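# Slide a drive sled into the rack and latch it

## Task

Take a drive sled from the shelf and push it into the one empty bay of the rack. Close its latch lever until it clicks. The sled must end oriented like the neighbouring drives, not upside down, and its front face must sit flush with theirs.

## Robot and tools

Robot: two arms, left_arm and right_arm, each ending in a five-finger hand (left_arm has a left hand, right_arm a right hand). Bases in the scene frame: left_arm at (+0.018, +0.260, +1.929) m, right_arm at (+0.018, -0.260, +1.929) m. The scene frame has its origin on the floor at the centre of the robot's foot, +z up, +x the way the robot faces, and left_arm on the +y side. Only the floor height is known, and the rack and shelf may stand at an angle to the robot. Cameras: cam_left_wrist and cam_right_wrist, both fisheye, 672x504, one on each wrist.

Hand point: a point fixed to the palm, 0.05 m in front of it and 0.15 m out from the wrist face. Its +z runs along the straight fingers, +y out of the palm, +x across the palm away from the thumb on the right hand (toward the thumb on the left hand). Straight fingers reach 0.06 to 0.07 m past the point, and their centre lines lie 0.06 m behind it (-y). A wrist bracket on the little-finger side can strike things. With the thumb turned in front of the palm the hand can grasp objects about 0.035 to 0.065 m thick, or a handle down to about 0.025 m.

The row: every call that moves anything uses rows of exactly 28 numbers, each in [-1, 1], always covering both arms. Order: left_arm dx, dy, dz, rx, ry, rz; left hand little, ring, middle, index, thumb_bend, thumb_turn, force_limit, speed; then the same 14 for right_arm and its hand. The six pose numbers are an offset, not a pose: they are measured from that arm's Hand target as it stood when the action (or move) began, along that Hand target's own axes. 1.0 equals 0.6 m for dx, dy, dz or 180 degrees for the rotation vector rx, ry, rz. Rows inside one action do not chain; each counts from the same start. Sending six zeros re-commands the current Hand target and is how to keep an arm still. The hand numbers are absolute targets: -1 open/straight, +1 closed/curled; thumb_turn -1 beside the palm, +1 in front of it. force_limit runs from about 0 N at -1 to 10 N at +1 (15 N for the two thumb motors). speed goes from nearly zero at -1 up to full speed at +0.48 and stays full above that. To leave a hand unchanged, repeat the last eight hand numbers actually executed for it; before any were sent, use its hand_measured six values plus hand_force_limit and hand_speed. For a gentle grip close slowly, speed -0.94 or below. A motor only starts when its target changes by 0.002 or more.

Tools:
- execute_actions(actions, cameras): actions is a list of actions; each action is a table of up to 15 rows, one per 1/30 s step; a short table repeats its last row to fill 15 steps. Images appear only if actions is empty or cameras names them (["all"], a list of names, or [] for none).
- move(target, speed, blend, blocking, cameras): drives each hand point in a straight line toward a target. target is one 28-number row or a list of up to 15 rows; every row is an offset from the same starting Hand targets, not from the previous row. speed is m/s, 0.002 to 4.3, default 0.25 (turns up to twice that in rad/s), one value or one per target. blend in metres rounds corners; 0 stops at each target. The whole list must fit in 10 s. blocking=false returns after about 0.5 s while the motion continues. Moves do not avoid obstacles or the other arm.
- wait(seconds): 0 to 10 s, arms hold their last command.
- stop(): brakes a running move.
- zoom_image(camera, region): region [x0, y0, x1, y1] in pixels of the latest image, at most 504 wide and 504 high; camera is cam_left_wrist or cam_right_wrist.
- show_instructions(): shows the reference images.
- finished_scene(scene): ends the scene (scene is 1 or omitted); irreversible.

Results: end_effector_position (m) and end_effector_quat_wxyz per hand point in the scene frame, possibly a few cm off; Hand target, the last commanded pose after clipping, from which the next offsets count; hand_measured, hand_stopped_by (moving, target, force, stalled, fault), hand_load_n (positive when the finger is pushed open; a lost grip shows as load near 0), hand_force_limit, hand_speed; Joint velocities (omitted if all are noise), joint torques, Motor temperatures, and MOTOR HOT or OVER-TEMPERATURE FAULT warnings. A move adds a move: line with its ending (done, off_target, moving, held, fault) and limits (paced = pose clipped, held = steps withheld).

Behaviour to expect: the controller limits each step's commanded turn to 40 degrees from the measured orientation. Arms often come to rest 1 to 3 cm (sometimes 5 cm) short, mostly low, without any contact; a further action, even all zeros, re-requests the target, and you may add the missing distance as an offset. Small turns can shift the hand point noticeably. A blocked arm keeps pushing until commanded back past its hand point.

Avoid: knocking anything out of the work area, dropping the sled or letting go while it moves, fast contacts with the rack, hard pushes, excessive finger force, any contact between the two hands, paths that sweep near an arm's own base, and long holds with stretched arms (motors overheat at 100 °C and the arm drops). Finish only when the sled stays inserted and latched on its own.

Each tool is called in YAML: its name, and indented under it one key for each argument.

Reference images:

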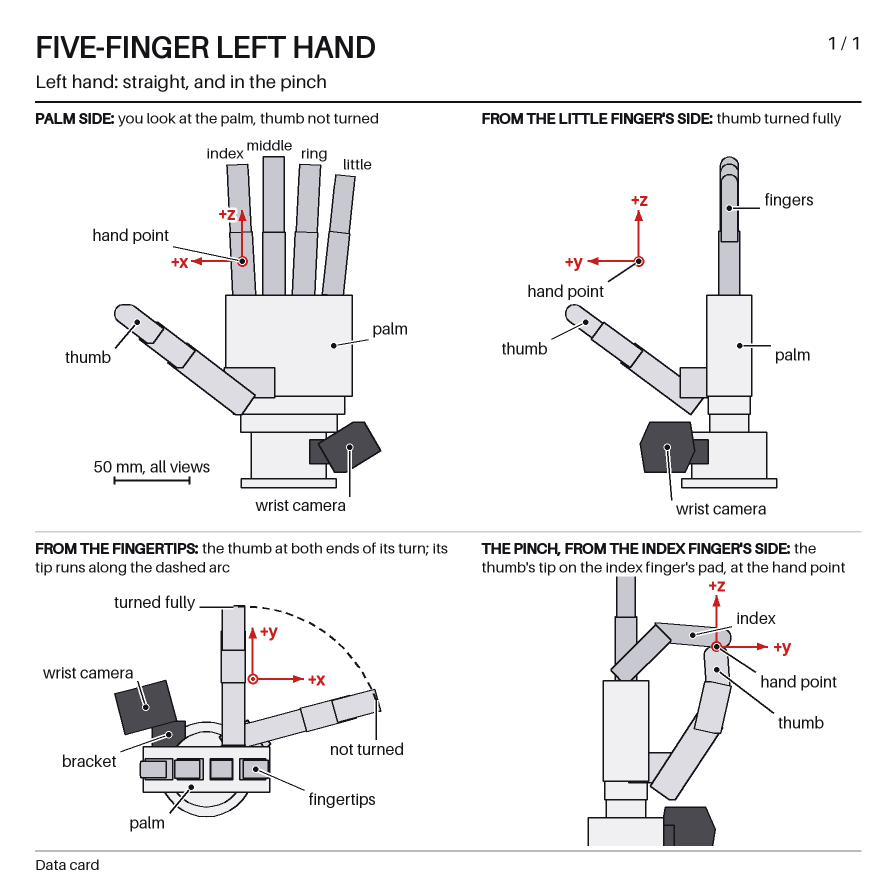

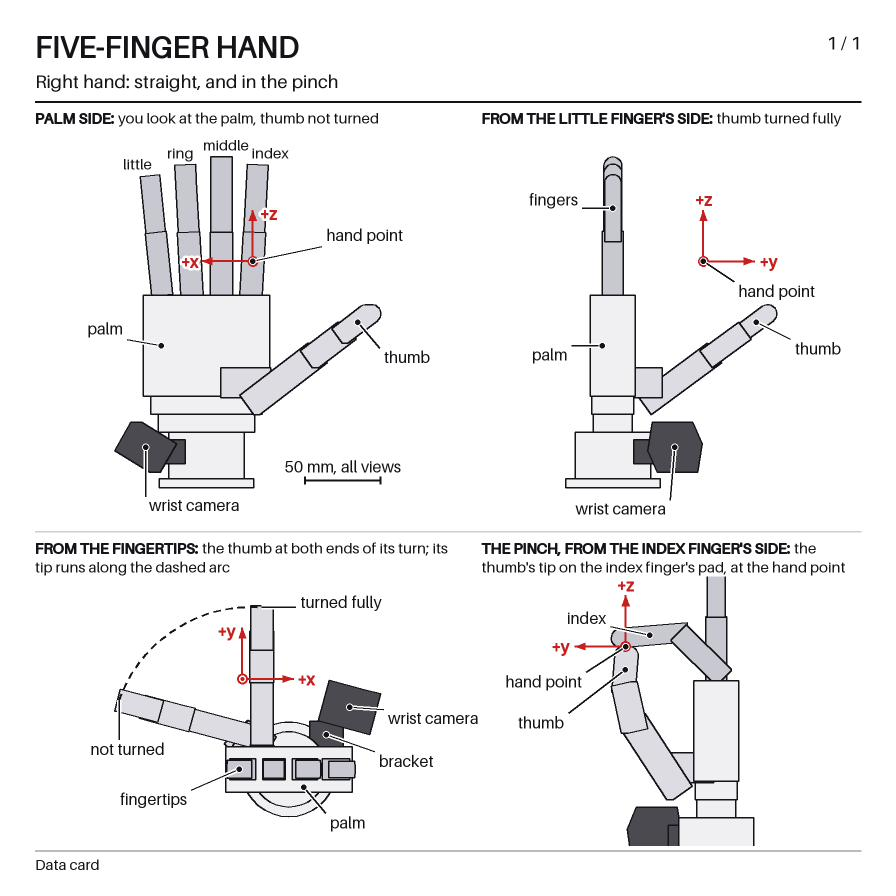

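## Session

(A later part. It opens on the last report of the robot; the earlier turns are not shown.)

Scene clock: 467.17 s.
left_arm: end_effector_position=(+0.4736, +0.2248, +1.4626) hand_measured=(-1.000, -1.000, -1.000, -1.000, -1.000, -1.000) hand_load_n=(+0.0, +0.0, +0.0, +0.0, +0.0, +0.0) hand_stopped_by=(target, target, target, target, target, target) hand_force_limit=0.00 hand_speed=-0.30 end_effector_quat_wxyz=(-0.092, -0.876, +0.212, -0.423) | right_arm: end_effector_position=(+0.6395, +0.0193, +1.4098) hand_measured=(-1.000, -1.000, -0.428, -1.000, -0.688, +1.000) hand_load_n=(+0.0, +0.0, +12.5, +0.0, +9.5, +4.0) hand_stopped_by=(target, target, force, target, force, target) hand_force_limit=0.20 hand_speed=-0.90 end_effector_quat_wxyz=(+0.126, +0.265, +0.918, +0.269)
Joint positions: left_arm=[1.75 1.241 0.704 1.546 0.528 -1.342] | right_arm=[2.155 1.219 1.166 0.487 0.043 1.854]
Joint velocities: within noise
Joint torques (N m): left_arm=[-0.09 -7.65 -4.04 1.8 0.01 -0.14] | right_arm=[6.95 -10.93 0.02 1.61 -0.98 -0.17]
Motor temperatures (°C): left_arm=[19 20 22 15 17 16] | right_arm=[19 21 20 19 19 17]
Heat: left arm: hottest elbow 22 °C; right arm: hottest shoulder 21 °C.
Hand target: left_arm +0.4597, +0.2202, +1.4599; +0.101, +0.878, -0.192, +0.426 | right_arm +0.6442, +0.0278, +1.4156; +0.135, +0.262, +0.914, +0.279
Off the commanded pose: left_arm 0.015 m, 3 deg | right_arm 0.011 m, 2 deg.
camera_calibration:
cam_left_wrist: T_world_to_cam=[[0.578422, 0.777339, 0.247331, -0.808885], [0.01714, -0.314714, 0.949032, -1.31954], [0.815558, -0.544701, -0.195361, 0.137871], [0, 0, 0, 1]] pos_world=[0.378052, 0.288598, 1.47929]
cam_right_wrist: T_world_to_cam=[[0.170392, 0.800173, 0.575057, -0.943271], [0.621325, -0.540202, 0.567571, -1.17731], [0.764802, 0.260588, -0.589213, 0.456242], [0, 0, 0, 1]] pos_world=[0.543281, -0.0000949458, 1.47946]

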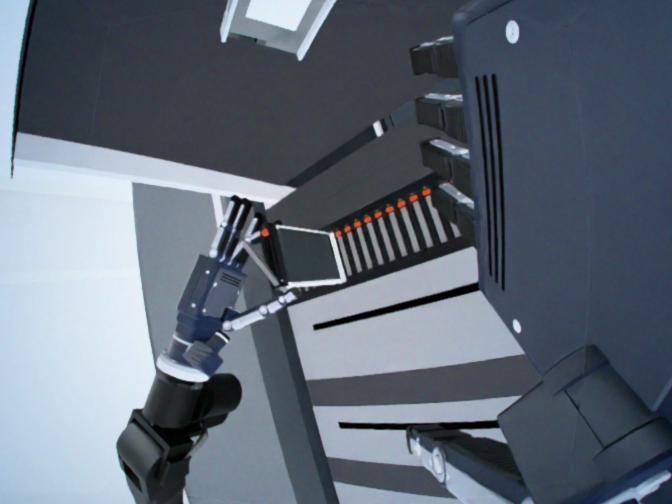

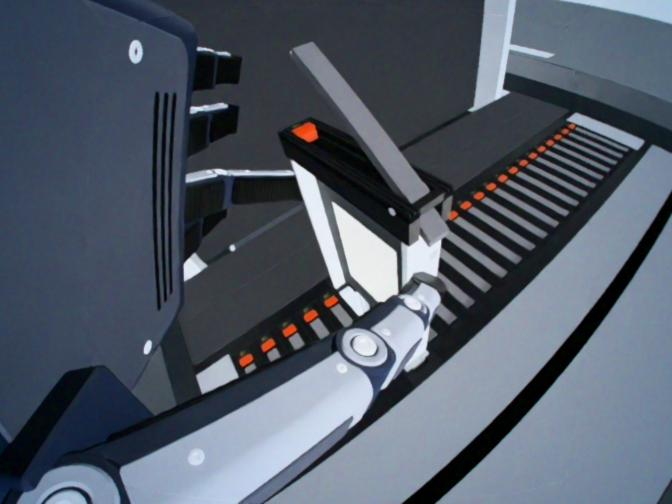

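move:
  target: [0,0,0,0,0,0,-1,-1,-1,-1,-1,-1,0,-0.3,-0.0053,0.0066,0.0075,0,0,0,-1,-1,0.1,-1,-0.05,1,0.2,-0.9]
  speed: 0.05
  cameras: ["cam_left_wrist","cam_right_wrist"]

zoom_image:
  camera: "cam_left_wrist"
  region: [320, 222, 370, 292]

zoom_image:
  camera: "cam_right_wrist"
  region: [320, 270, 380, 330]

Scene clock: 485.20 s.
left_arm: end_effector_position=(+0.4736, +0.2248, +1.4626) hand_measured=(-1.000, -1.000, -1.000, -1.000, -1.000, -1.000) hand_load_n=(+0.0, +0.0, +0.0, +0.0, +0.0, +0.0) hand_stopped_by=(target, target, target, target, target, target) hand_force_limit=0.00 hand_speed=-0.30 end_effector_quat_wxyz=(-0.092, -0.876, +0.212, -0.423) | right_arm: end_effector_position=(+0.6484, +0.0208, +1.4100) hand_measured=(-1.000, -1.000, -0.428, -1.000, -0.688, +1.000) hand_load_n=(+0.0, +0.0, +12.5, +0.0, +9.5, +4.0) hand_stopped_by=(target, target, force, target, force, target) hand_force_limit=0.20 hand_speed=-0.90 end_effector_quat_wxyz=(+0.133, +0.265, +0.916, +0.270)
Joint positions: left_arm=[1.75 1.241 0.704 1.546 0.528 -1.342] | right_arm=[2.16 1.225 1.185 0.487 0.045 1.851]
Joint torques (N m): left_arm=[-0.56 -7.88 -4.16 1.94 -0.01 -0.2] | right_arm=[7.12 -10.99 0.12 1.11 -0.84 -0.18]
Heat: left arm: hottest elbow 22 °C; right arm: hottest shoulder 21 °C.
Hand target: left_arm +0.4597, +0.2202, +1.4599; +0.101, +0.878, -0.192, +0.426 | right_arm +0.6504, +0.0307, +1.4146; +0.135, +0.262, +0.914, +0.279
Off the commanded pose: left_arm 0.015 m, 3 deg | right_arm 0.011 m, 1 deg.
joint sent to its limit (left arm) — joint 4 (wrist pitch), upper limit. The joint targets still meet the commanded pose.
move: off_target (left_arm, right_arm)
camera_calibration:
cam_left_wrist: T_world_to_cam=[[0.578422, 0.777339, 0.247331, -0.808885], [0.01714, -0.314714, 0.949032, -1.31954], [0.815558, -0.544701, -0.195361, 0.137871], [0, 0, 0, 1]] pos_world=[0.378052, 0.288598, 1.47929]
cam_right_wrist: T_world_to_cam=[[0.167612, 0.799429, 0.576906, -0.946982], [0.610968, -0.543491, 0.575617, -1.18676], [0.773708, 0.255991, -0.579521, 0.429806], [0, 0, 0, 1]] pos_world=[0.551252, 0.00202593, 1.47852]

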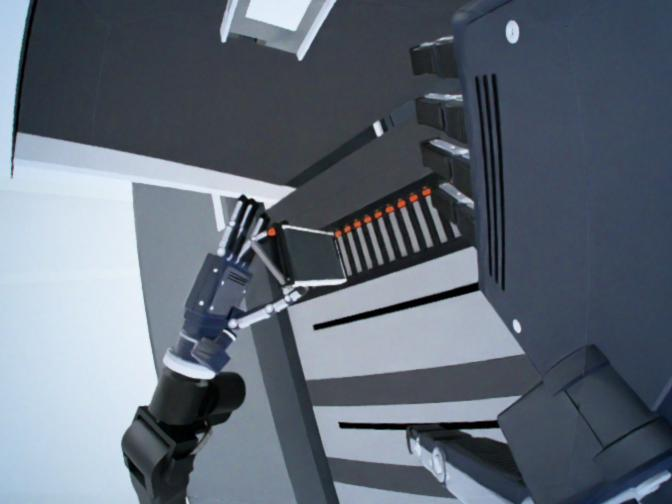

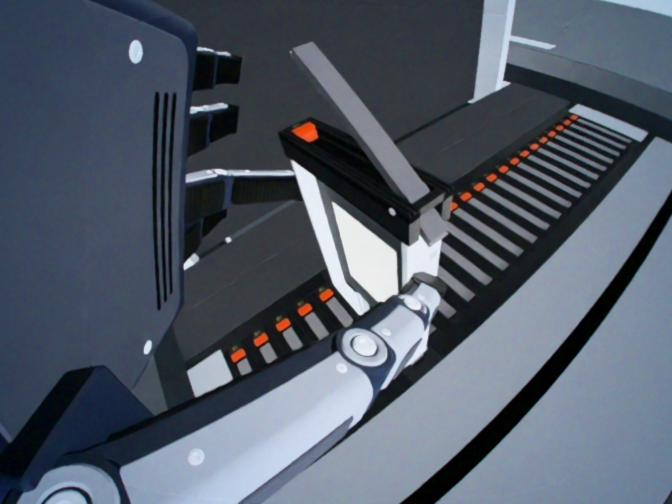

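Scaled by 7.200 from the camera's 672x504 image, which has a finer 960x720 frame.

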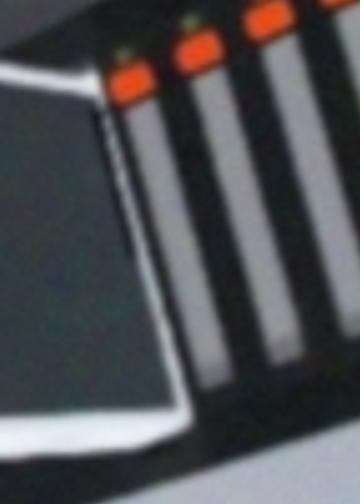

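Scaled by 8.400 from the camera's 672x504 image, which has a finer 960x720 frame.

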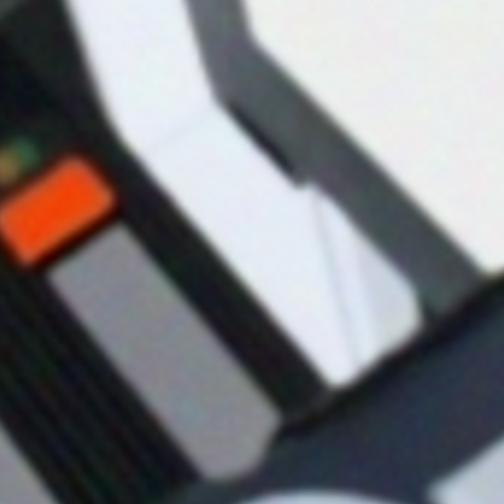

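move:
  target:
    - [0,0,0,0,0,0,-1,-1,-1,-1,-1,-1,0,-0.3,0.0167,-0.0042,-0.0030,0,0,0,-1,-1,0.1,-1,-0.05,1,0.2,-0.9]
    - [0,0,0,0,0,0,-1,-1,-1,-1,-1,-1,0,-0.3,0.0020,0.0014,0.0028,0,0,0,-1,-1,0.1,-1,-0.05,1,0.2,-0.9]
  speed: 0.05
  cameras: ["cam_left_wrist","cam_right_wrist"]

zoom_image:
  camera: "cam_left_wrist"
  region: [320, 222, 370, 292]

zoom_image:
  camera: "cam_right_wrist"
  region: [320, 270, 380, 330]

Scene clock: 491.83 s.
left_arm: end_effector_position=(+0.4736, +0.2248, +1.4626) hand_measured=(-1.000, -1.000, -1.000, -1.000, -1.000, -1.000) hand_load_n=(+0.0, +0.0, +0.0, +0.0, +0.0, +0.0) hand_stopped_by=(target, target, target, target, target, target) hand_force_limit=0.00 hand_speed=-0.30 end_effector_quat_wxyz=(-0.092, -0.876, +0.212, -0.423) | right_arm: end_effector_position=(+0.6449, +0.0235, +1.4078) hand_measured=(-1.000, -1.000, -0.428, -1.000, -0.688, +1.000) hand_load_n=(+0.0, +0.0, +12.0, +0.0, +9.0, +4.0) hand_stopped_by=(target, target, force, target, force, target) hand_force_limit=0.20 hand_speed=-0.90 end_effector_quat_wxyz=(+0.133, +0.264, +0.916, +0.269)
Joint positions: left_arm=[1.75 1.241 0.704 1.546 0.528 -1.342] | right_arm=[2.161 1.234 1.184 0.498 0.048 1.848]
Joint torques (N m): left_arm=[-0.62 -7.82 -4 1.76 0 -0.24] | right_arm=[7.3 -11.4 0.43 0.75 -0.86 -0.16]
Heat: left arm: hottest elbow 22 °C; right arm: hottest shoulder 21 °C.
Hand target: left_arm +0.4597, +0.2202, +1.4599; +0.101, +0.878, -0.192, +0.426 | right_arm +0.6501, +0.0328, +1.4135; +0.135, +0.262, +0.914, +0.279
Off the commanded pose: left_arm 0.015 m, 3 deg | right_arm 0.012 m, 1 deg.
joint sent to its limit (left arm) — joint 4 (wrist pitch), upper limit. The joint targets still meet the commanded pose.
move: off_target (left_arm, right_arm)
camera_calibration:
cam_left_wrist: T_world_to_cam=[[0.578422, 0.777339, 0.247331, -0.808885], [0.01714, -0.314714, 0.949032, -1.31954], [0.815558, -0.544701, -0.195361, 0.137871], [0, 0, 0, 1]] pos_world=[0.378052, 0.288598, 1.47929]
cam_right_wrist: T_world_to_cam=[[0.165982, 0.800894, 0.575342, -0.944095], [0.611304, -0.541375, 0.577253, -1.18432], [0.773794, 0.255895, -0.579448, 0.430387], [0, 0, 0, 1]] pos_world=[0.547651, 0.00482501, 1.47622]

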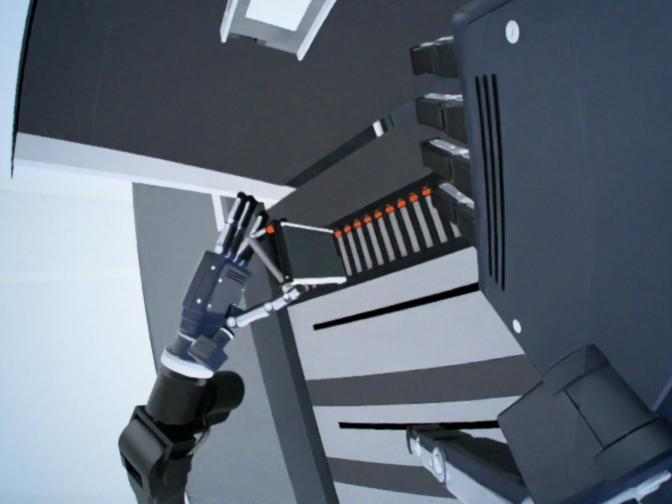

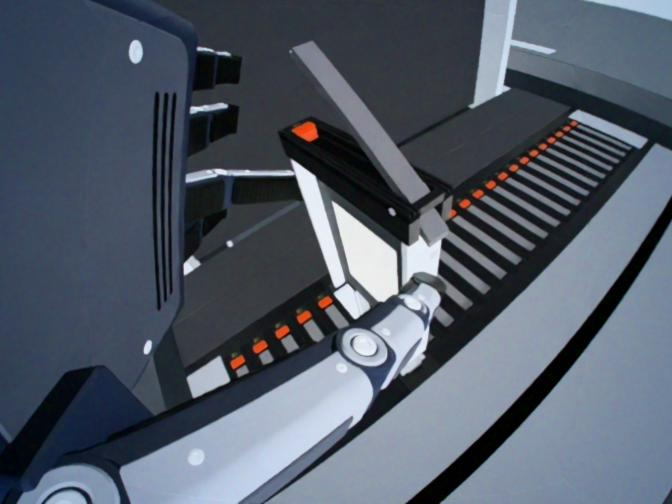

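Scaled by 7.200 from the camera's 672x504 image, which has a finer 960x720 frame.

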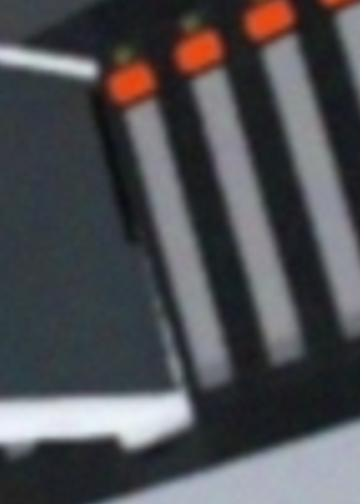

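Scaled by 8.400 from the camera's 672x504 image, which has a finer 960x720 frame.

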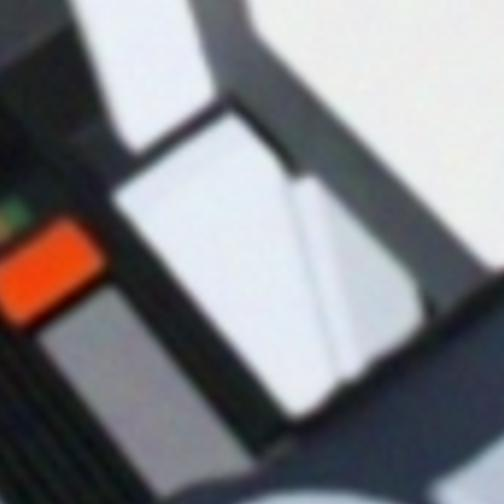

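move:
  target: [0,0,0,0,0,0,-1,-1,-1,-1,-1,-1,0,-0.3,-0.0115,0.0030,0.0043,0,0,0,-1,-1,0.1,-1,-0.05,1,0.2,-0.9]
  speed: 0.05
  cameras: ["cam_left_wrist","cam_right_wrist"]

zoom_image:
  camera: "cam_left_wrist"
  region: [320, 222, 370, 292]

zoom_image:
  camera: "cam_right_wrist"
  region: [320, 270, 380, 330]

Scene clock: 496.27 s.
left_arm: end_effector_position=(+0.4736, +0.2248, +1.4626) hand_measured=(-1.000, -1.000, -1.000, -1.000, -1.000, -1.000) hand_load_n=(+0.0, +0.0, +0.0, +0.0, +0.0, +0.0) hand_stopped_by=(target, target, target, target, target, target) hand_force_limit=0.00 hand_speed=-0.30 end_effector_quat_wxyz=(-0.092, -0.876, +0.212, -0.423) | right_arm: end_effector_position=(+0.6494, +0.0240, +1.4069) hand_measured=(-1.000, -1.000, -0.428, -1.000, -0.688, +1.000) hand_load_n=(+0.0, +0.0, +12.0, +0.0, +9.5, +3.0) hand_stopped_by=(target, target, force, target, force, target) hand_force_limit=0.20 hand_speed=-0.90 end_effector_quat_wxyz=(+0.132, +0.263, +0.917, +0.269)
Joint positions: left_arm=[1.75 1.241 0.704 1.546 0.528 -1.342] | right_arm=[2.162 1.234 1.199 0.48 0.048 1.845]
Joint torques (N m): left_arm=[-0.91 -7.65 -4.16 1.94 0.01 -0.17] | right_arm=[7.24 -11.58 0.75 0.58 -0.87 -0.11]
Heat: left arm: hottest elbow 22 °C; right arm: hottest shoulder 21 °C.
Hand target: left_arm +0.4597, +0.2202, +1.4599; +0.101, +0.878, -0.192, +0.426 | right_arm +0.6577, +0.0315, +1.4133; +0.135, +0.262, +0.914, +0.279
Off the commanded pose: left_arm 0.015 m, 3 deg | right_arm 0.013 m, 1 deg.
joint sent to its limit (left arm) — joint 4 (wrist pitch), upper limit. The joint targets still meet the commanded pose.
move: off_target (left_arm, right_arm)
camera_calibration:
cam_left_wrist: T_world_to_cam=[[0.578422, 0.777339, 0.247331, -0.808885], [0.01714, -0.314714, 0.949032, -1.31954], [0.815558, -0.544701, -0.195361, 0.137871], [0, 0, 0, 1]] pos_world=[0.378052, 0.288598, 1.47929]
cam_right_wrist: T_world_to_cam=[[0.16331, 0.801578, 0.575154, -0.942672], [0.614745, -0.538648, 0.576149, -1.18709], [0.771634, 0.259483, -0.580732, 0.429283], [0, 0, 0, 1]] pos_world=[0.552457, 0.00480862, 1.47542]

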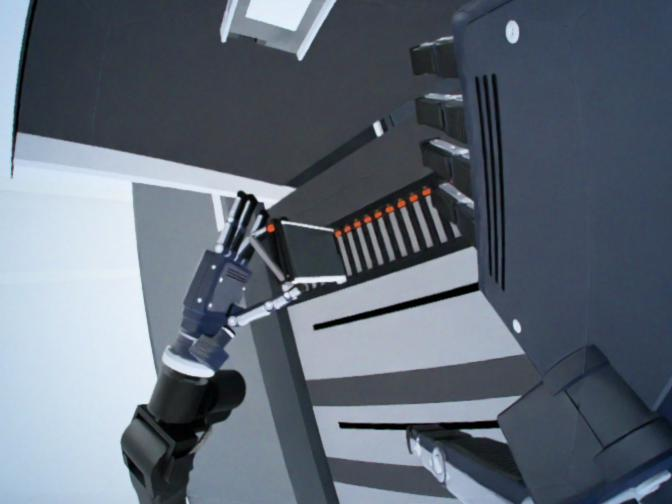

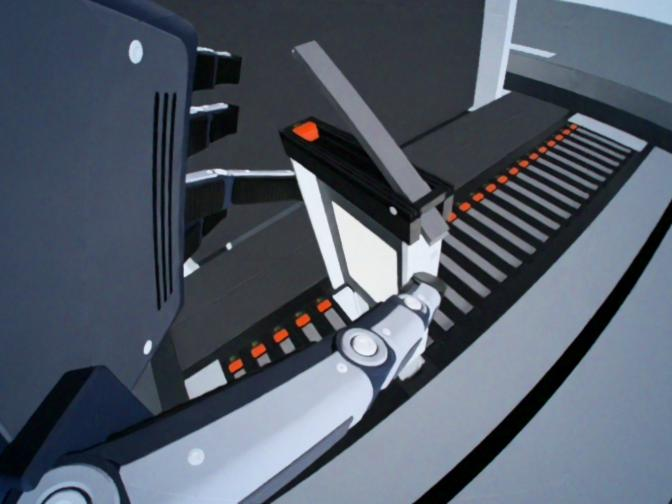

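Scaled by 7.200 from the camera's 672x504 image, which has a finer 960x720 frame.

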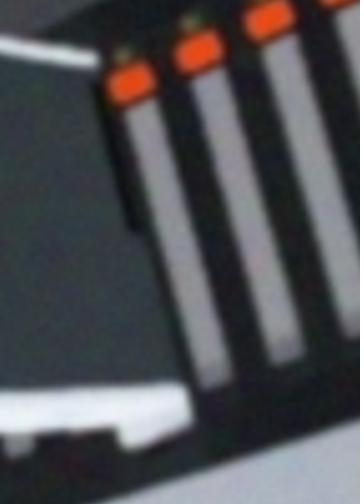

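Scaled by 8.400 from the camera's 672x504 image, which has a finer 960x720 frame.

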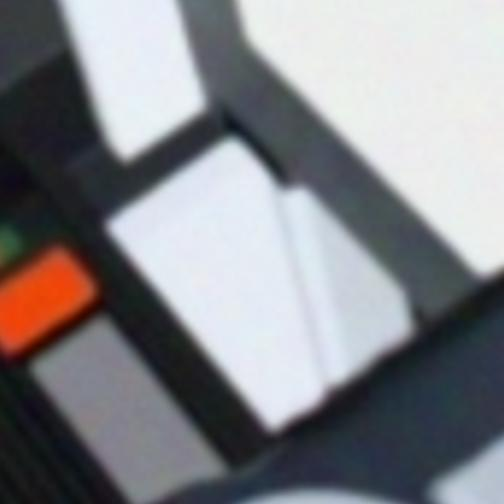

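move:
  target: [0,0,0,0,0,0,-1,-1,-1,-1,-1,-1,0,-0.3,0.0110,-0.0103,-0.0088,0,0,0,-1,-1,0.1,-1,-0.05,1,0.2,-0.9]
  speed: 0.06
  cameras: ["cam_left_wrist","cam_right_wrist"]

zoom_image:
  camera: "cam_left_wrist"
  region: [300, 222, 370, 292]

zoom_image:
  camera: "cam_right_wrist"
  region: [320, 270, 380, 330]

Scene clock: 498.77 s.
left_arm: end_effector_position=(+0.4736, +0.2248, +1.4626) hand_measured=(-1.000, -1.000, -1.000, -1.000, -1.000, -1.000) hand_load_n=(+0.0, +0.0, +0.0, +0.0, +0.0, +0.0) hand_stopped_by=(target, target, target, target, target, target) hand_force_limit=0.00 hand_speed=-0.30 end_effector_quat_wxyz=(-0.092, -0.876, +0.212, -0.423) | right_arm: end_effector_position=(+0.6449, +0.0260, +1.4074) hand_measured=(-1.000, -1.000, -0.428, -1.000, -0.688, +1.000) hand_load_n=(+0.0, +0.0, +12.0, +0.0, +9.0, +4.0) hand_stopped_by=(target, target, force, target, force, target) hand_force_limit=0.20 hand_speed=-0.90 end_effector_quat_wxyz=(+0.128, +0.261, +0.917, +0.272)
Joint positions: left_arm=[1.75 1.241 0.704 1.546 0.528 -1.342] | right_arm=[2.162 1.234 1.191 0.48 0.042 1.844]
Joint torques (N m): left_arm=[-0.21 -7.47 -4.03 2.04 -0.01 -0.22] | right_arm=[6.48 -11.99 -0.91 1.55 -0.98 -0.1]
Heat: left arm: hottest elbow 22 °C; right arm: hottest shoulder 21 °C.
Hand target: left_arm +0.4597, +0.2202, +1.4599; +0.101, +0.878, -0.192, +0.426 | right_arm +0.6477, +0.0285, +1.4134; +0.135, +0.262, +0.914, +0.279
Off the commanded pose: left_arm 0.015 m, 3 deg | right_arm 0.007 m, 1 deg.
joint sent to its limit (left arm) — joint 4 (wrist pitch), upper limit. The joint targets still meet the commanded pose.
move: off_target (left_arm)
camera_calibration:
cam_left_wrist: T_world_to_cam=[[0.578422, 0.777339, 0.247331, -0.808885], [0.01714, -0.314714, 0.949032, -1.31954], [0.815558, -0.544701, -0.195361, 0.137871], [0, 0, 0, 1]] pos_world=[0.378052, 0.288598, 1.47929]
cam_right_wrist: T_world_to_cam=[[0.160794, 0.798747, 0.579784, -0.948666], [0.620295, -0.538701, 0.570119, -1.17861], [0.76771, 0.267966, -0.582078, 0.436824], [0, 0, 0, 1]] pos_world=[0.548269, 0.00577389, 1.47623]

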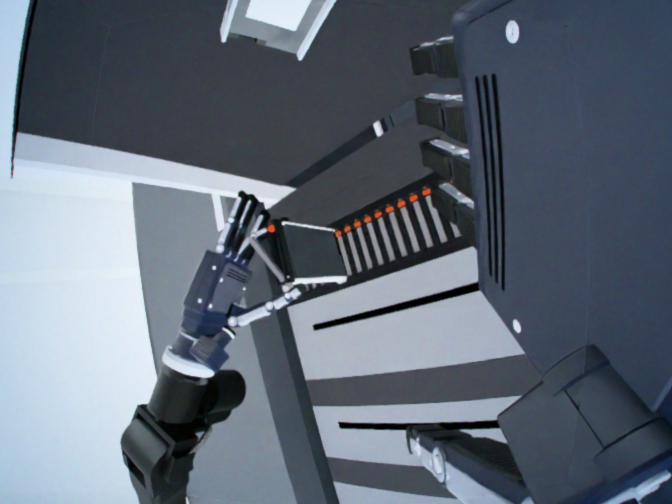

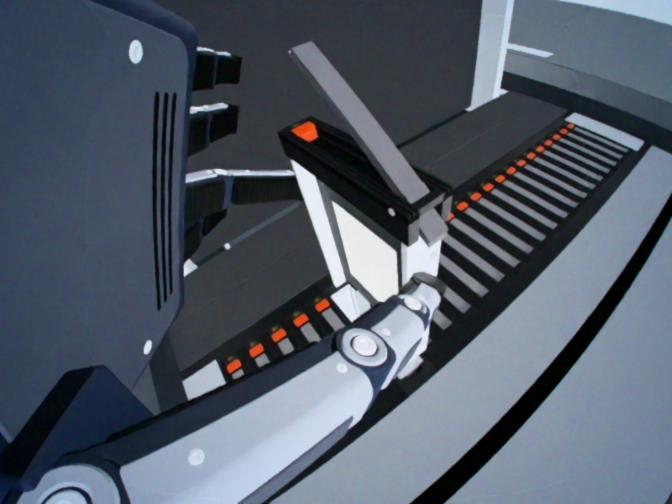

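Scaled by 7.200 from the camera's 672x504 image, which has a finer 960x720 frame.

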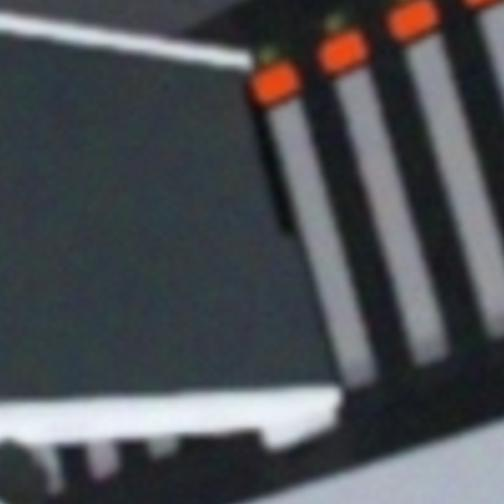

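Scaled by 8.400 from the camera's 672x504 image, which has a finer 960x720 frame.

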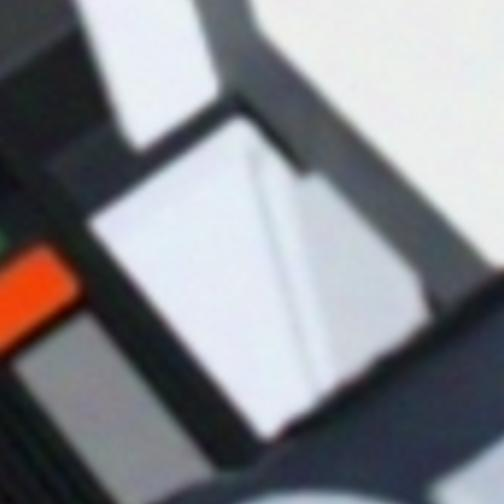

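move:
  target: [0,0,0,0,0,0,-1,-1,-1,-1,-1,-1,0,-0.3,0.0,-0.0187,-0.0135,0,0,0,-1,-1,0.1,-1,-0.05,1,0.2,-0.9]
  speed: 0.06

Scene clock: 500.97 s.
left_arm: end_effector_position=(+0.4736, +0.2248, +1.4626) hand_measured=(-1.000, -1.000, -1.000, -1.000, -1.000, -1.000) hand_load_n=(+0.0, +0.0, +0.0, +0.0, +0.0, +0.0) hand_stopped_by=(target, target, target, target, target, target) hand_force_limit=0.00 hand_speed=-0.30 end_effector_quat_wxyz=(-0.092, -0.876, +0.212, -0.423) | right_arm: end_effector_position=(+0.6298, +0.0252, +1.4056) hand_measured=(-1.000, -1.000, -0.428, -1.000, -0.688, +1.000) hand_load_n=(+0.0, +0.0, +12.0, +0.0, +9.0, +4.0) hand_stopped_by=(target, target, force, target, force, target) hand_force_limit=0.20 hand_speed=-0.90 end_effector_quat_wxyz=(+0.121, +0.255, +0.919, +0.276)
Joint positions: left_arm=[1.75 1.241 0.704 1.546 0.528 -1.342] | right_arm=[2.147 1.234 1.164 0.491 0.018 1.844]
Joint torques (N m): left_arm=[-1.08 -7.06 -4.07 1.94 0 -0.17] | right_arm=[5.19 -13.16 -1.26 1.66 -0.99 0.01]
Heat: left arm: hottest elbow 22 °C; right arm: hottest shoulder 21 °C.
Hand target: left_arm +0.4597, +0.2202, +1.4599; +0.101, +0.878, -0.192, +0.426 | right_arm +0.6399, +0.0170, +1.4133; +0.135, +0.262, +0.914, +0.279
Off the commanded pose: left_arm 0.015 m, 3 deg | right_arm 0.015 m, 2 deg.
joint sent to its limit (left arm) — joint 4 (wrist pitch), upper limit. The joint targets still meet the commanded pose.
move: off_target (left_arm, right_arm)

move:
  target: [0,0,0,0,0,0,-1,-1,-1,-1,-1,-1,0,-0.3,0.0033,0.0188,0.0131,0,0,0,-1,-1,0.1,-1,-0.05,1,0.2,-0.9]
  speed: 0.06

Scene clock: 503.23 s.
left_arm: end_effector_position=(+0.4736, +0.2248, +1.4626) hand_measured=(-1.000, -1.000, -1.000, -1.000, -1.000, -1.000) hand_load_n=(+0.0, +0.5, +0.0, +0.0, +0.0, +0.0) hand_stopped_by=(target, target, target, target, target, target) hand_force_limit=0.00 hand_speed=-0.30 end_effector_quat_wxyz=(-0.092, -0.876, +0.212, -0.423) | right_arm: end_effector_position=(+0.6379, +0.0234, +1.4053) hand_measured=(-1.000, -1.000, -0.428, -1.000, -0.688, +1.000) hand_load_n=(+0.0, +0.0, +12.0, -0.5, +9.0, +4.0) hand_stopped_by=(target, target, force, target, force, target) hand_force_limit=0.20 hand_speed=-0.90 end_effector_quat_wxyz=(+0.127, +0.259, +0.919, +0.269)
Joint positions: left_arm=[1.75 1.241 0.704 1.546 0.528 -1.342] | right_arm=[2.154 1.234 1.177 0.491 0.039 1.844]
Joint torques (N m): left_arm=[-0.85 -7.94 -4.15 1.85 0 -0.17] | right_arm=[7 -11.63 -0.02 1.33 -0.84 -0.1]
Heat: left arm: hottest elbow 22 °C; right arm: hottest shoulder 21 °C.
Hand target: left_arm +0.4597, +0.2202, +1.4599; +0.101, +0.878, -0.192, +0.426 | right_arm +0.6458, +0.0294, +1.4132; +0.135, +0.262, +0.914, +0.279
Off the commanded pose: left_arm 0.015 m, 3 deg | right_arm 0.013 m, 2 deg.
joint sent to its limit (left arm) — joint 4 (wrist pitch), upper limit. The joint targets still meet the commanded pose.
move: off_target (left_arm, right_arm)

move:
  target: [0,0,0,0,0,0,-1,-1,-1,-1,-1,-1,0,-0.3,-0.0103,0.0077,0.0010,0,0,0,-1,-1,0.1,-1,-0.05,1,0.2,-0.9]
  speed: 0.06
  cameras: ["cam_left_wrist","cam_right_wrist"]

zoom_image:
  camera: "cam_left_wrist"
  region: [300, 222, 370, 292]

zoom_image:
  camera: "cam_right_wrist"
  region: [320, 270, 380, 330]

Scene clock: 505.33 s.
left_arm: end_effector_position=(+0.4736, +0.2248, +1.4626) hand_measured=(-1.000, -1.000, -1.000, -1.000, -1.000, -1.000) hand_load_n=(+0.0, +0.0, +0.0, +0.0, +0.0, +0.0) hand_stopped_by=(target, target, target, target, target, target) hand_force_limit=0.00 hand_speed=-0.30 end_effector_quat_wxyz=(-0.092, -0.876, +0.212, -0.423) | right_arm: end_effector_position=(+0.6446, +0.0236, +1.4069) hand_measured=(-1.000, -1.000, -0.428, -1.000, -0.688, +1.000) hand_load_n=(+0.0, +0.0, +12.0, +0.0, +9.0, +4.0) hand_stopped_by=(target, target, force, target, force, target) hand_force_limit=0.20 hand_speed=-0.90 end_effector_quat_wxyz=(+0.132, +0.262, +0.917, +0.269)
Joint positions: left_arm=[1.75 1.241 0.704 1.546 0.528 -1.342] | right_arm=[2.16 1.234 1.187 0.491 0.045 1.844]
Joint torques (N m): left_arm=[-0.56 -7.06 -4.05 1.85 0 -0.21] | right_arm=[7.24 -12.4 0.1 0.62 -0.84 -0.11]
Heat: left arm: hottest elbow 22 °C; right arm: hottest shoulder 21 °C.
Hand target: left_arm +0.4597, +0.2202, +1.4599; +0.101, +0.878, -0.192, +0.426 | right_arm +0.6531, +0.0295, +1.4160; +0.135, +0.262, +0.914, +0.279
Off the commanded pose: left_arm 0.015 m, 3 deg | right_arm 0.014 m, 1 deg.
joint sent to its limit (left arm) — joint 4 (wrist pitch), upper limit. The joint targets still meet the commanded pose.
move: off_target (left_arm, right_arm)
camera_calibration:
cam_left_wrist: T_world_to_cam=[[0.578422, 0.777339, 0.247331, -0.808885], [0.01714, -0.314714, 0.949032, -1.31954], [0.815558, -0.544701, -0.195361, 0.137871], [0, 0, 0, 1]] pos_world=[0.378052, 0.288598, 1.47929]
cam_right_wrist: T_world_to_cam=[[0.162024, 0.80215, 0.574721, -0.940143], [0.615582, -0.537358, 0.576459, -1.18534], [0.771237, 0.260388, -0.580854, 0.43351], [0, 0, 0, 1]] pos_world=[0.547658, 0.00430411, 1.47542]

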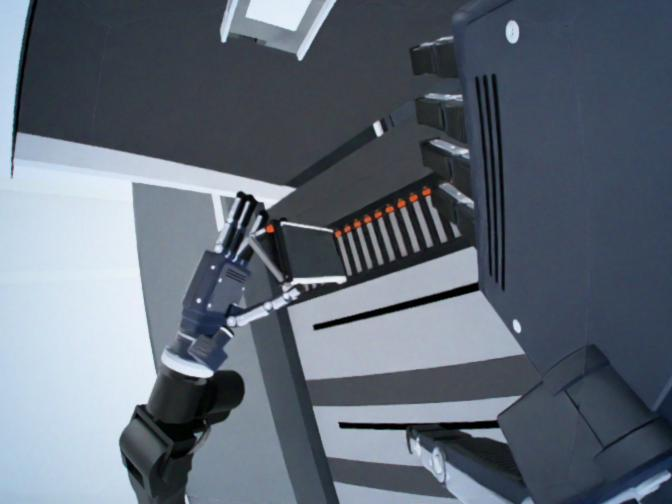

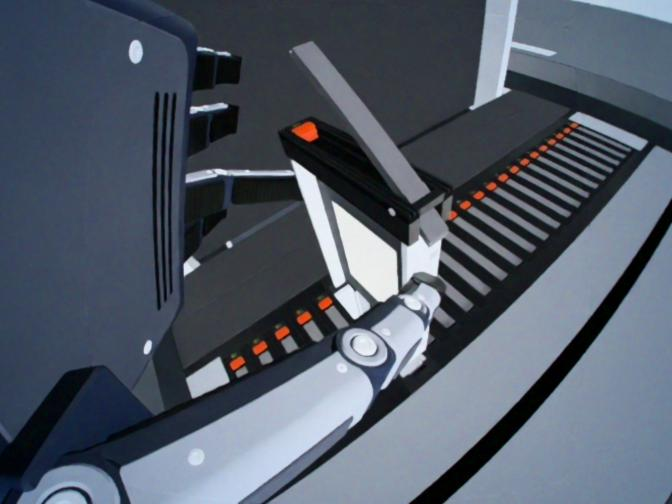

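Scaled by 7.200 from the camera's 672x504 image, which has a finer 960x720 frame.

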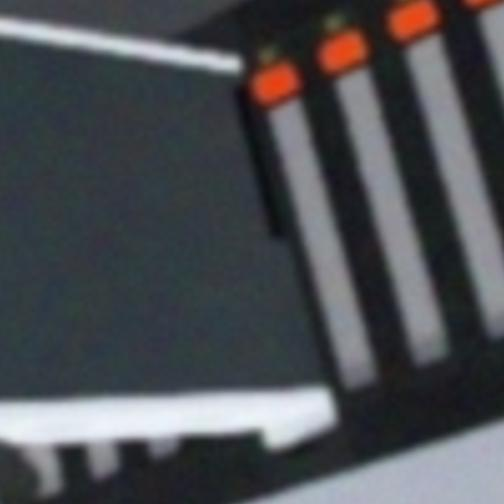

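Scaled by 8.400 from the camera's 672x504 image, which has a finer 960x720 frame.

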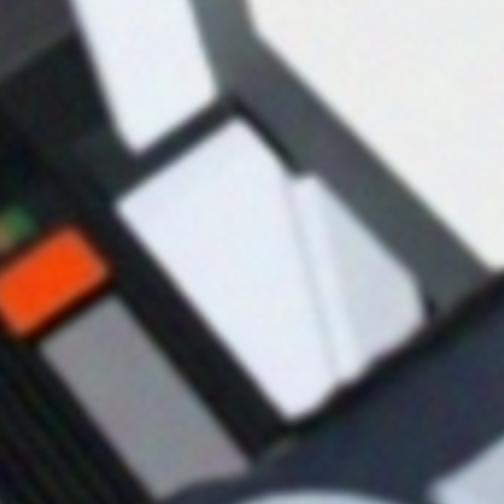

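move:
  target:
    - [0,0,0,0,0,0,-1,-1,-1,-1,-1,-1,0,-0.3,0.0292,-0.0262,-0.0307,0,0,0,-1,-1,0.1,-1,-0.05,1,0.2,-0.9]
    - [0,0,0,0,0,0,-1,-1,-1,-1,-1,-1,0,-0.3,0.0014,-0.0031,-0.0024,0,0,0,-1,-1,0.1,-1,-0.05,1,0.2,-0.9]
  speed: [0.08,0.06]

Scene clock: 510.67 s.
left_arm: end_effector_position=(+0.4736, +0.2248, +1.4626) hand_measured=(-1.000, -1.000, -1.000, -1.000, -1.000, -1.000) hand_load_n=(+0.0, +0.0, +0.0, +0.0, -0.5, +0.0) hand_stopped_by=(target, target, target, target, target, target) hand_force_limit=0.00 hand_speed=-0.30 end_effector_quat_wxyz=(-0.092, -0.876, +0.212, -0.423) | right_arm: end_effector_position=(+0.6467, +0.0212, +1.4103) hand_measured=(-1.000, -1.000, -0.428, -1.000, -0.688, +1.000) hand_load_n=(+0.0, +0.5, +12.5, +0.0, +9.0, +4.0) hand_stopped_by=(target, target, force, target, force, target) hand_force_limit=0.20 hand_speed=-0.90 end_effector_quat_wxyz=(+0.136, +0.263, +0.916, +0.270)
Joint positions: left_arm=[1.75 1.241 0.704 1.546 0.528 -1.342] | right_arm=[2.159 1.227 1.181 0.499 0.042 1.844]
Joint torques (N m): left_arm=[-0.44 -8 -4 1.98 0.01 -0.15] | right_arm=[6.95 -11.87 0.13 0.49 -0.85 -0.11]
Heat: left arm: hottest elbow 22 °C; right arm: hottest shoulder 21 °C.
Hand target: left_arm +0.4597, +0.2202, +1.4599; +0.101, +0.878, -0.192, +0.426 | right_arm +0.6509, +0.0281, +1.4161; +0.135, +0.262, +0.914, +0.279
Off the commanded pose: left_arm 0.015 m, 3 deg | right_arm 0.010 m, 1 deg.
joint sent to its limit (left arm) — joint 4 (wrist pitch), upper limit. The joint targets still meet the commanded pose.
move: off_target (left_arm)

wait:
  seconds: 0.1
  cameras: ["cam_left_wrist","cam_right_wrist"]

zoom_image:
  camera: "cam_left_wrist"
  region: [300, 222, 370, 292]

zoom_image:
  camera: "cam_right_wrist"
  region: [320, 270, 380, 330]

Scene clock: 511.63 s.
left_arm: end_effector_position=(+0.4736, +0.2248, +1.4626) hand_measured=(-1.000, -1.000, -1.000, -1.000, -1.000, -1.000) hand_load_n=(+0.0, +0.0, +0.0, +0.5, -0.5, +0.0) hand_stopped_by=(target, target, target, target, target, target) hand_force_limit=0.00 hand_speed=-0.30 end_effector_quat_wxyz=(-0.092, -0.876, +0.212, -0.423) | right_arm: end_effector_position=(+0.6467, +0.0212, +1.4103) hand_measured=(-1.000, -1.000, -0.428, -1.000, -0.688, +1.000) hand_load_n=(+0.0, +0.0, +12.5, +0.0, +9.0, +4.0) hand_stopped_by=(target, target, force, target, force, target) hand_force_limit=0.20 hand_speed=-0.90 end_effector_quat_wxyz=(+0.136, +0.263, +0.916, +0.270)
Joint positions: left_arm=[1.75 1.241 0.704 1.546 0.528 -1.342] | right_arm=[2.159 1.227 1.181 0.499 0.042 1.844]
Joint torques (N m): left_arm=[-1.26 -8.06 -4.22 1.74 -0.02 -0.21] | right_arm=[7 -11.93 0.13 0.49 -0.83 -0.11]
Heat: left arm: hottest elbow 22 °C; right arm: hottest shoulder 21 °C.
Hand target: left_arm +0.4597, +0.2202, +1.4599; +0.101, +0.878, -0.192, +0.426 | right_arm +0.6510, +0.0281, +1.4161; +0.135, +0.262, +0.914, +0.279
Off the commanded pose: left_arm 0.015 m, 3 deg | right_arm 0.010 m, 1 deg.
wait: 0.10 s; at rest from the start
camera_calibration:
cam_left_wrist: T_world_to_cam=[[0.578422, 0.777339, 0.247331, -0.808885], [0.01714, -0.314714, 0.949032, -1.31954], [0.815558, -0.544701, -0.195361, 0.137871], [0, 0, 0, 1]] pos_world=[0.378052, 0.288598, 1.47929]
cam_right_wrist: T_world_to_cam=[[0.160532, 0.801123, 0.576568, -0.942095], [0.608454, -0.540273, 0.581282, -1.19206], [0.777183, 0.2575, -0.574178, 0.421278], [0, 0, 0, 1]] pos_world=[0.549139, 0.00221775, 1.47799]

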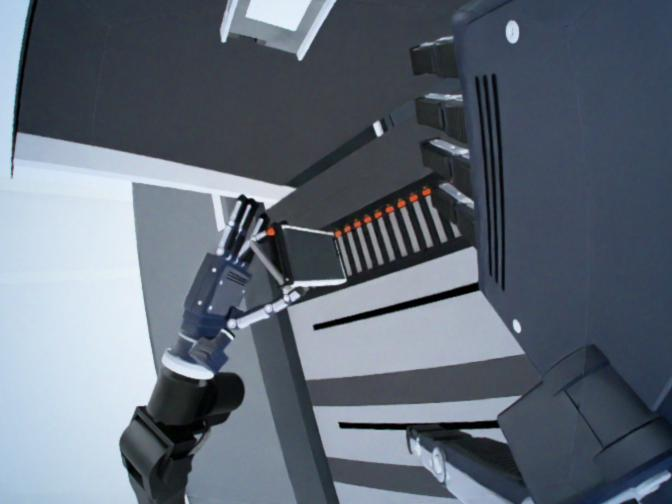

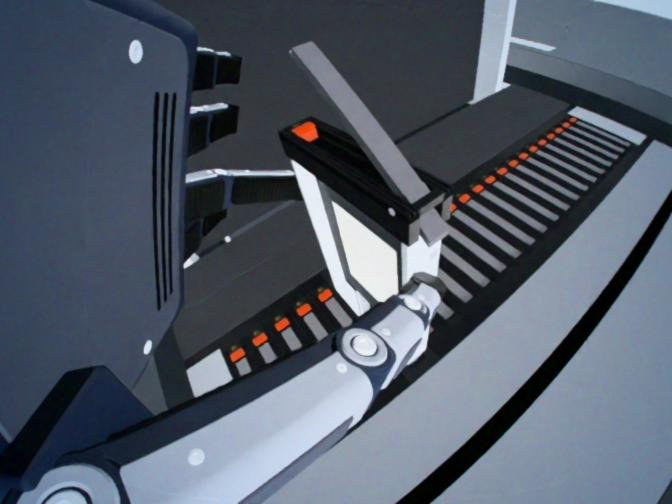

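Scaled by 7.200 from the camera's 672x504 image, which has a finer 960x720 frame.

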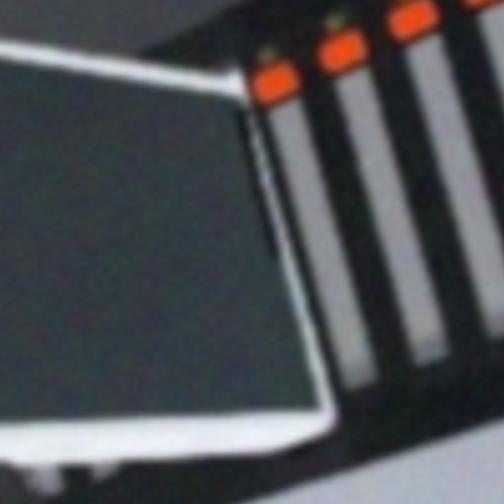

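Scaled by 8.400 from the camera's 672x504 image, which has a finer 960x720 frame.

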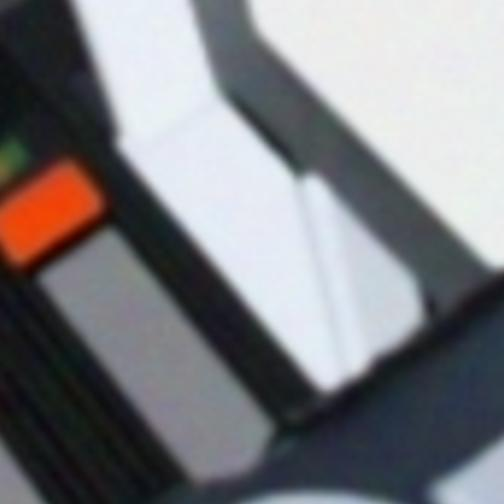

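move:
  target: [0,0,0,0,0,0,-1,-1,-1,-1,-1,-1,0,-0.3,-0.0096,0.0072,0.0063,0,0,0,-1,-1,0.1,-1,-0.05,1,0.2,-0.9]
  speed: 0.05
  cameras: ["cam_left_wrist","cam_right_wrist"]

zoom_image:
  camera: "cam_left_wrist"
  region: [300, 222, 370, 292]

zoom_image:
  camera: "cam_right_wrist"
  region: [320, 270, 380, 330]

Scene clock: 515.43 s.
left_arm: end_effector_position=(+0.4736, +0.2248, +1.4626) hand_measured=(-1.000, -1.000, -1.000, -1.000, -1.000, -1.000) hand_load_n=(+0.0, +0.0, +0.0, +0.0, +0.0, +0.0) hand_stopped_by=(target, target, target, target, target, target) hand_force_limit=0.00 hand_speed=-0.30 end_effector_quat_wxyz=(-0.092, -0.876, +0.212, -0.423) | right_arm: end_effector_position=(+0.6554, +0.0212, +1.4098) hand_measured=(-1.000, -1.000, -0.428, -1.000, -0.688, +1.000) hand_load_n=(+0.0, +0.0, +12.5, +0.0, +9.0, +4.0) hand_stopped_by=(target, target, force, target, force, target) hand_force_limit=0.20 hand_speed=-0.90 end_effector_quat_wxyz=(+0.136, +0.264, +0.916, +0.270)
Joint positions: left_arm=[1.75 1.241 0.704 1.546 0.528 -1.342] | right_arm=[2.163 1.227 1.202 0.479 0.048 1.844]
Joint torques (N m): left_arm=[-0.62 -7.53 -4 1.98 -0.06 -0.21] | right_arm=[7.12 -12.04 0.25 0.49 -0.84 -0.13]
Heat: left arm: hottest elbow 22 °C; right arm: hottest shoulder 21 °C.
Hand target: left_arm +0.4597, +0.2202, +1.4599; +0.101, +0.878, -0.192, +0.426 | right_arm +0.6590, +0.0295, +1.4160; +0.135, +0.262, +0.914, +0.279
Off the commanded pose: left_arm 0.015 m, 3 deg | right_arm 0.011 m, 1 deg.
joint sent to its limit (left arm) — joint 4 (wrist pitch), upper limit. The joint targets still meet the commanded pose.
move: off_target (left_arm, right_arm)
camera_calibration:
cam_left_wrist: T_world_to_cam=[[0.578422, 0.777339, 0.247331, -0.808885], [0.01714, -0.314714, 0.949032, -1.31954], [0.815558, -0.544701, -0.195361, 0.137871], [0, 0, 0, 1]] pos_world=[0.378052, 0.288598, 1.47929]
cam_right_wrist: T_world_to_cam=[[0.162741, 0.801408, 0.575553, -0.943308], [0.607072, -0.541176, 0.581887, -1.19696], [0.777804, 0.254705, -0.574584, 0.414522], [0, 0, 0, 1]] pos_world=[0.557737, 0.00262976, 1.47759]

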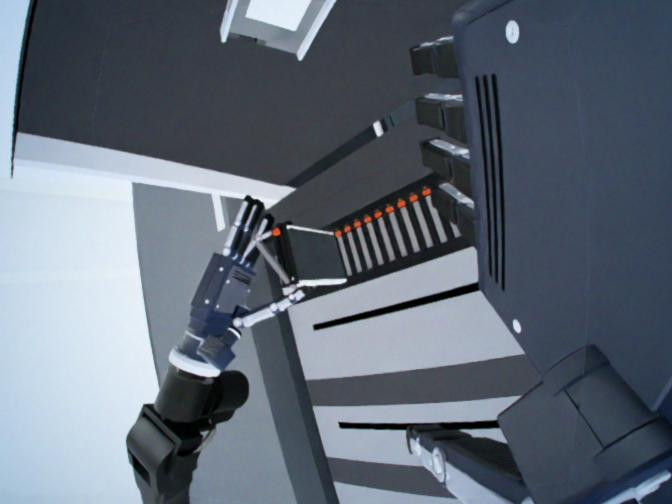

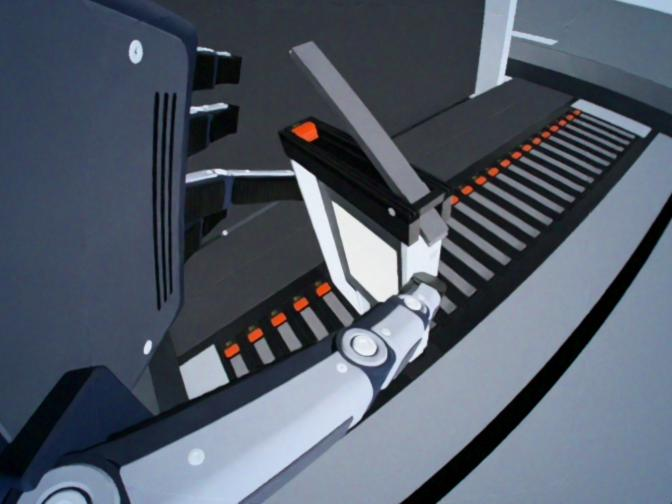

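Scaled by 7.200 from the camera's 672x504 image, which has a finer 960x720 frame.

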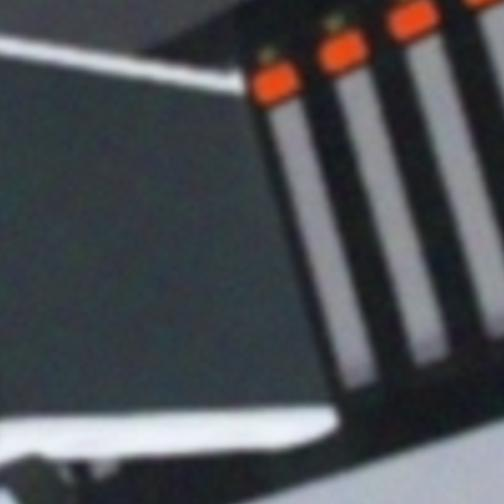

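Scaled by 8.400 from the camera's 672x504 image, which has a finer 960x720 frame.

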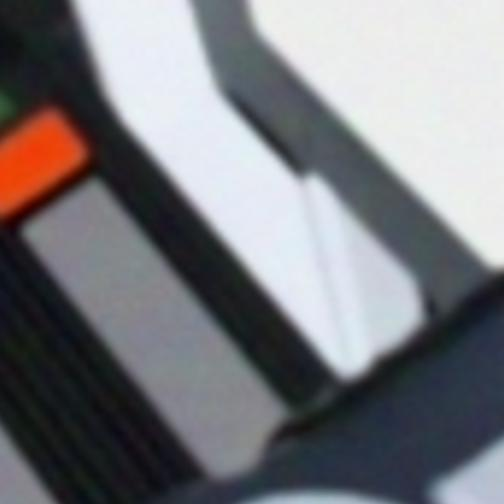

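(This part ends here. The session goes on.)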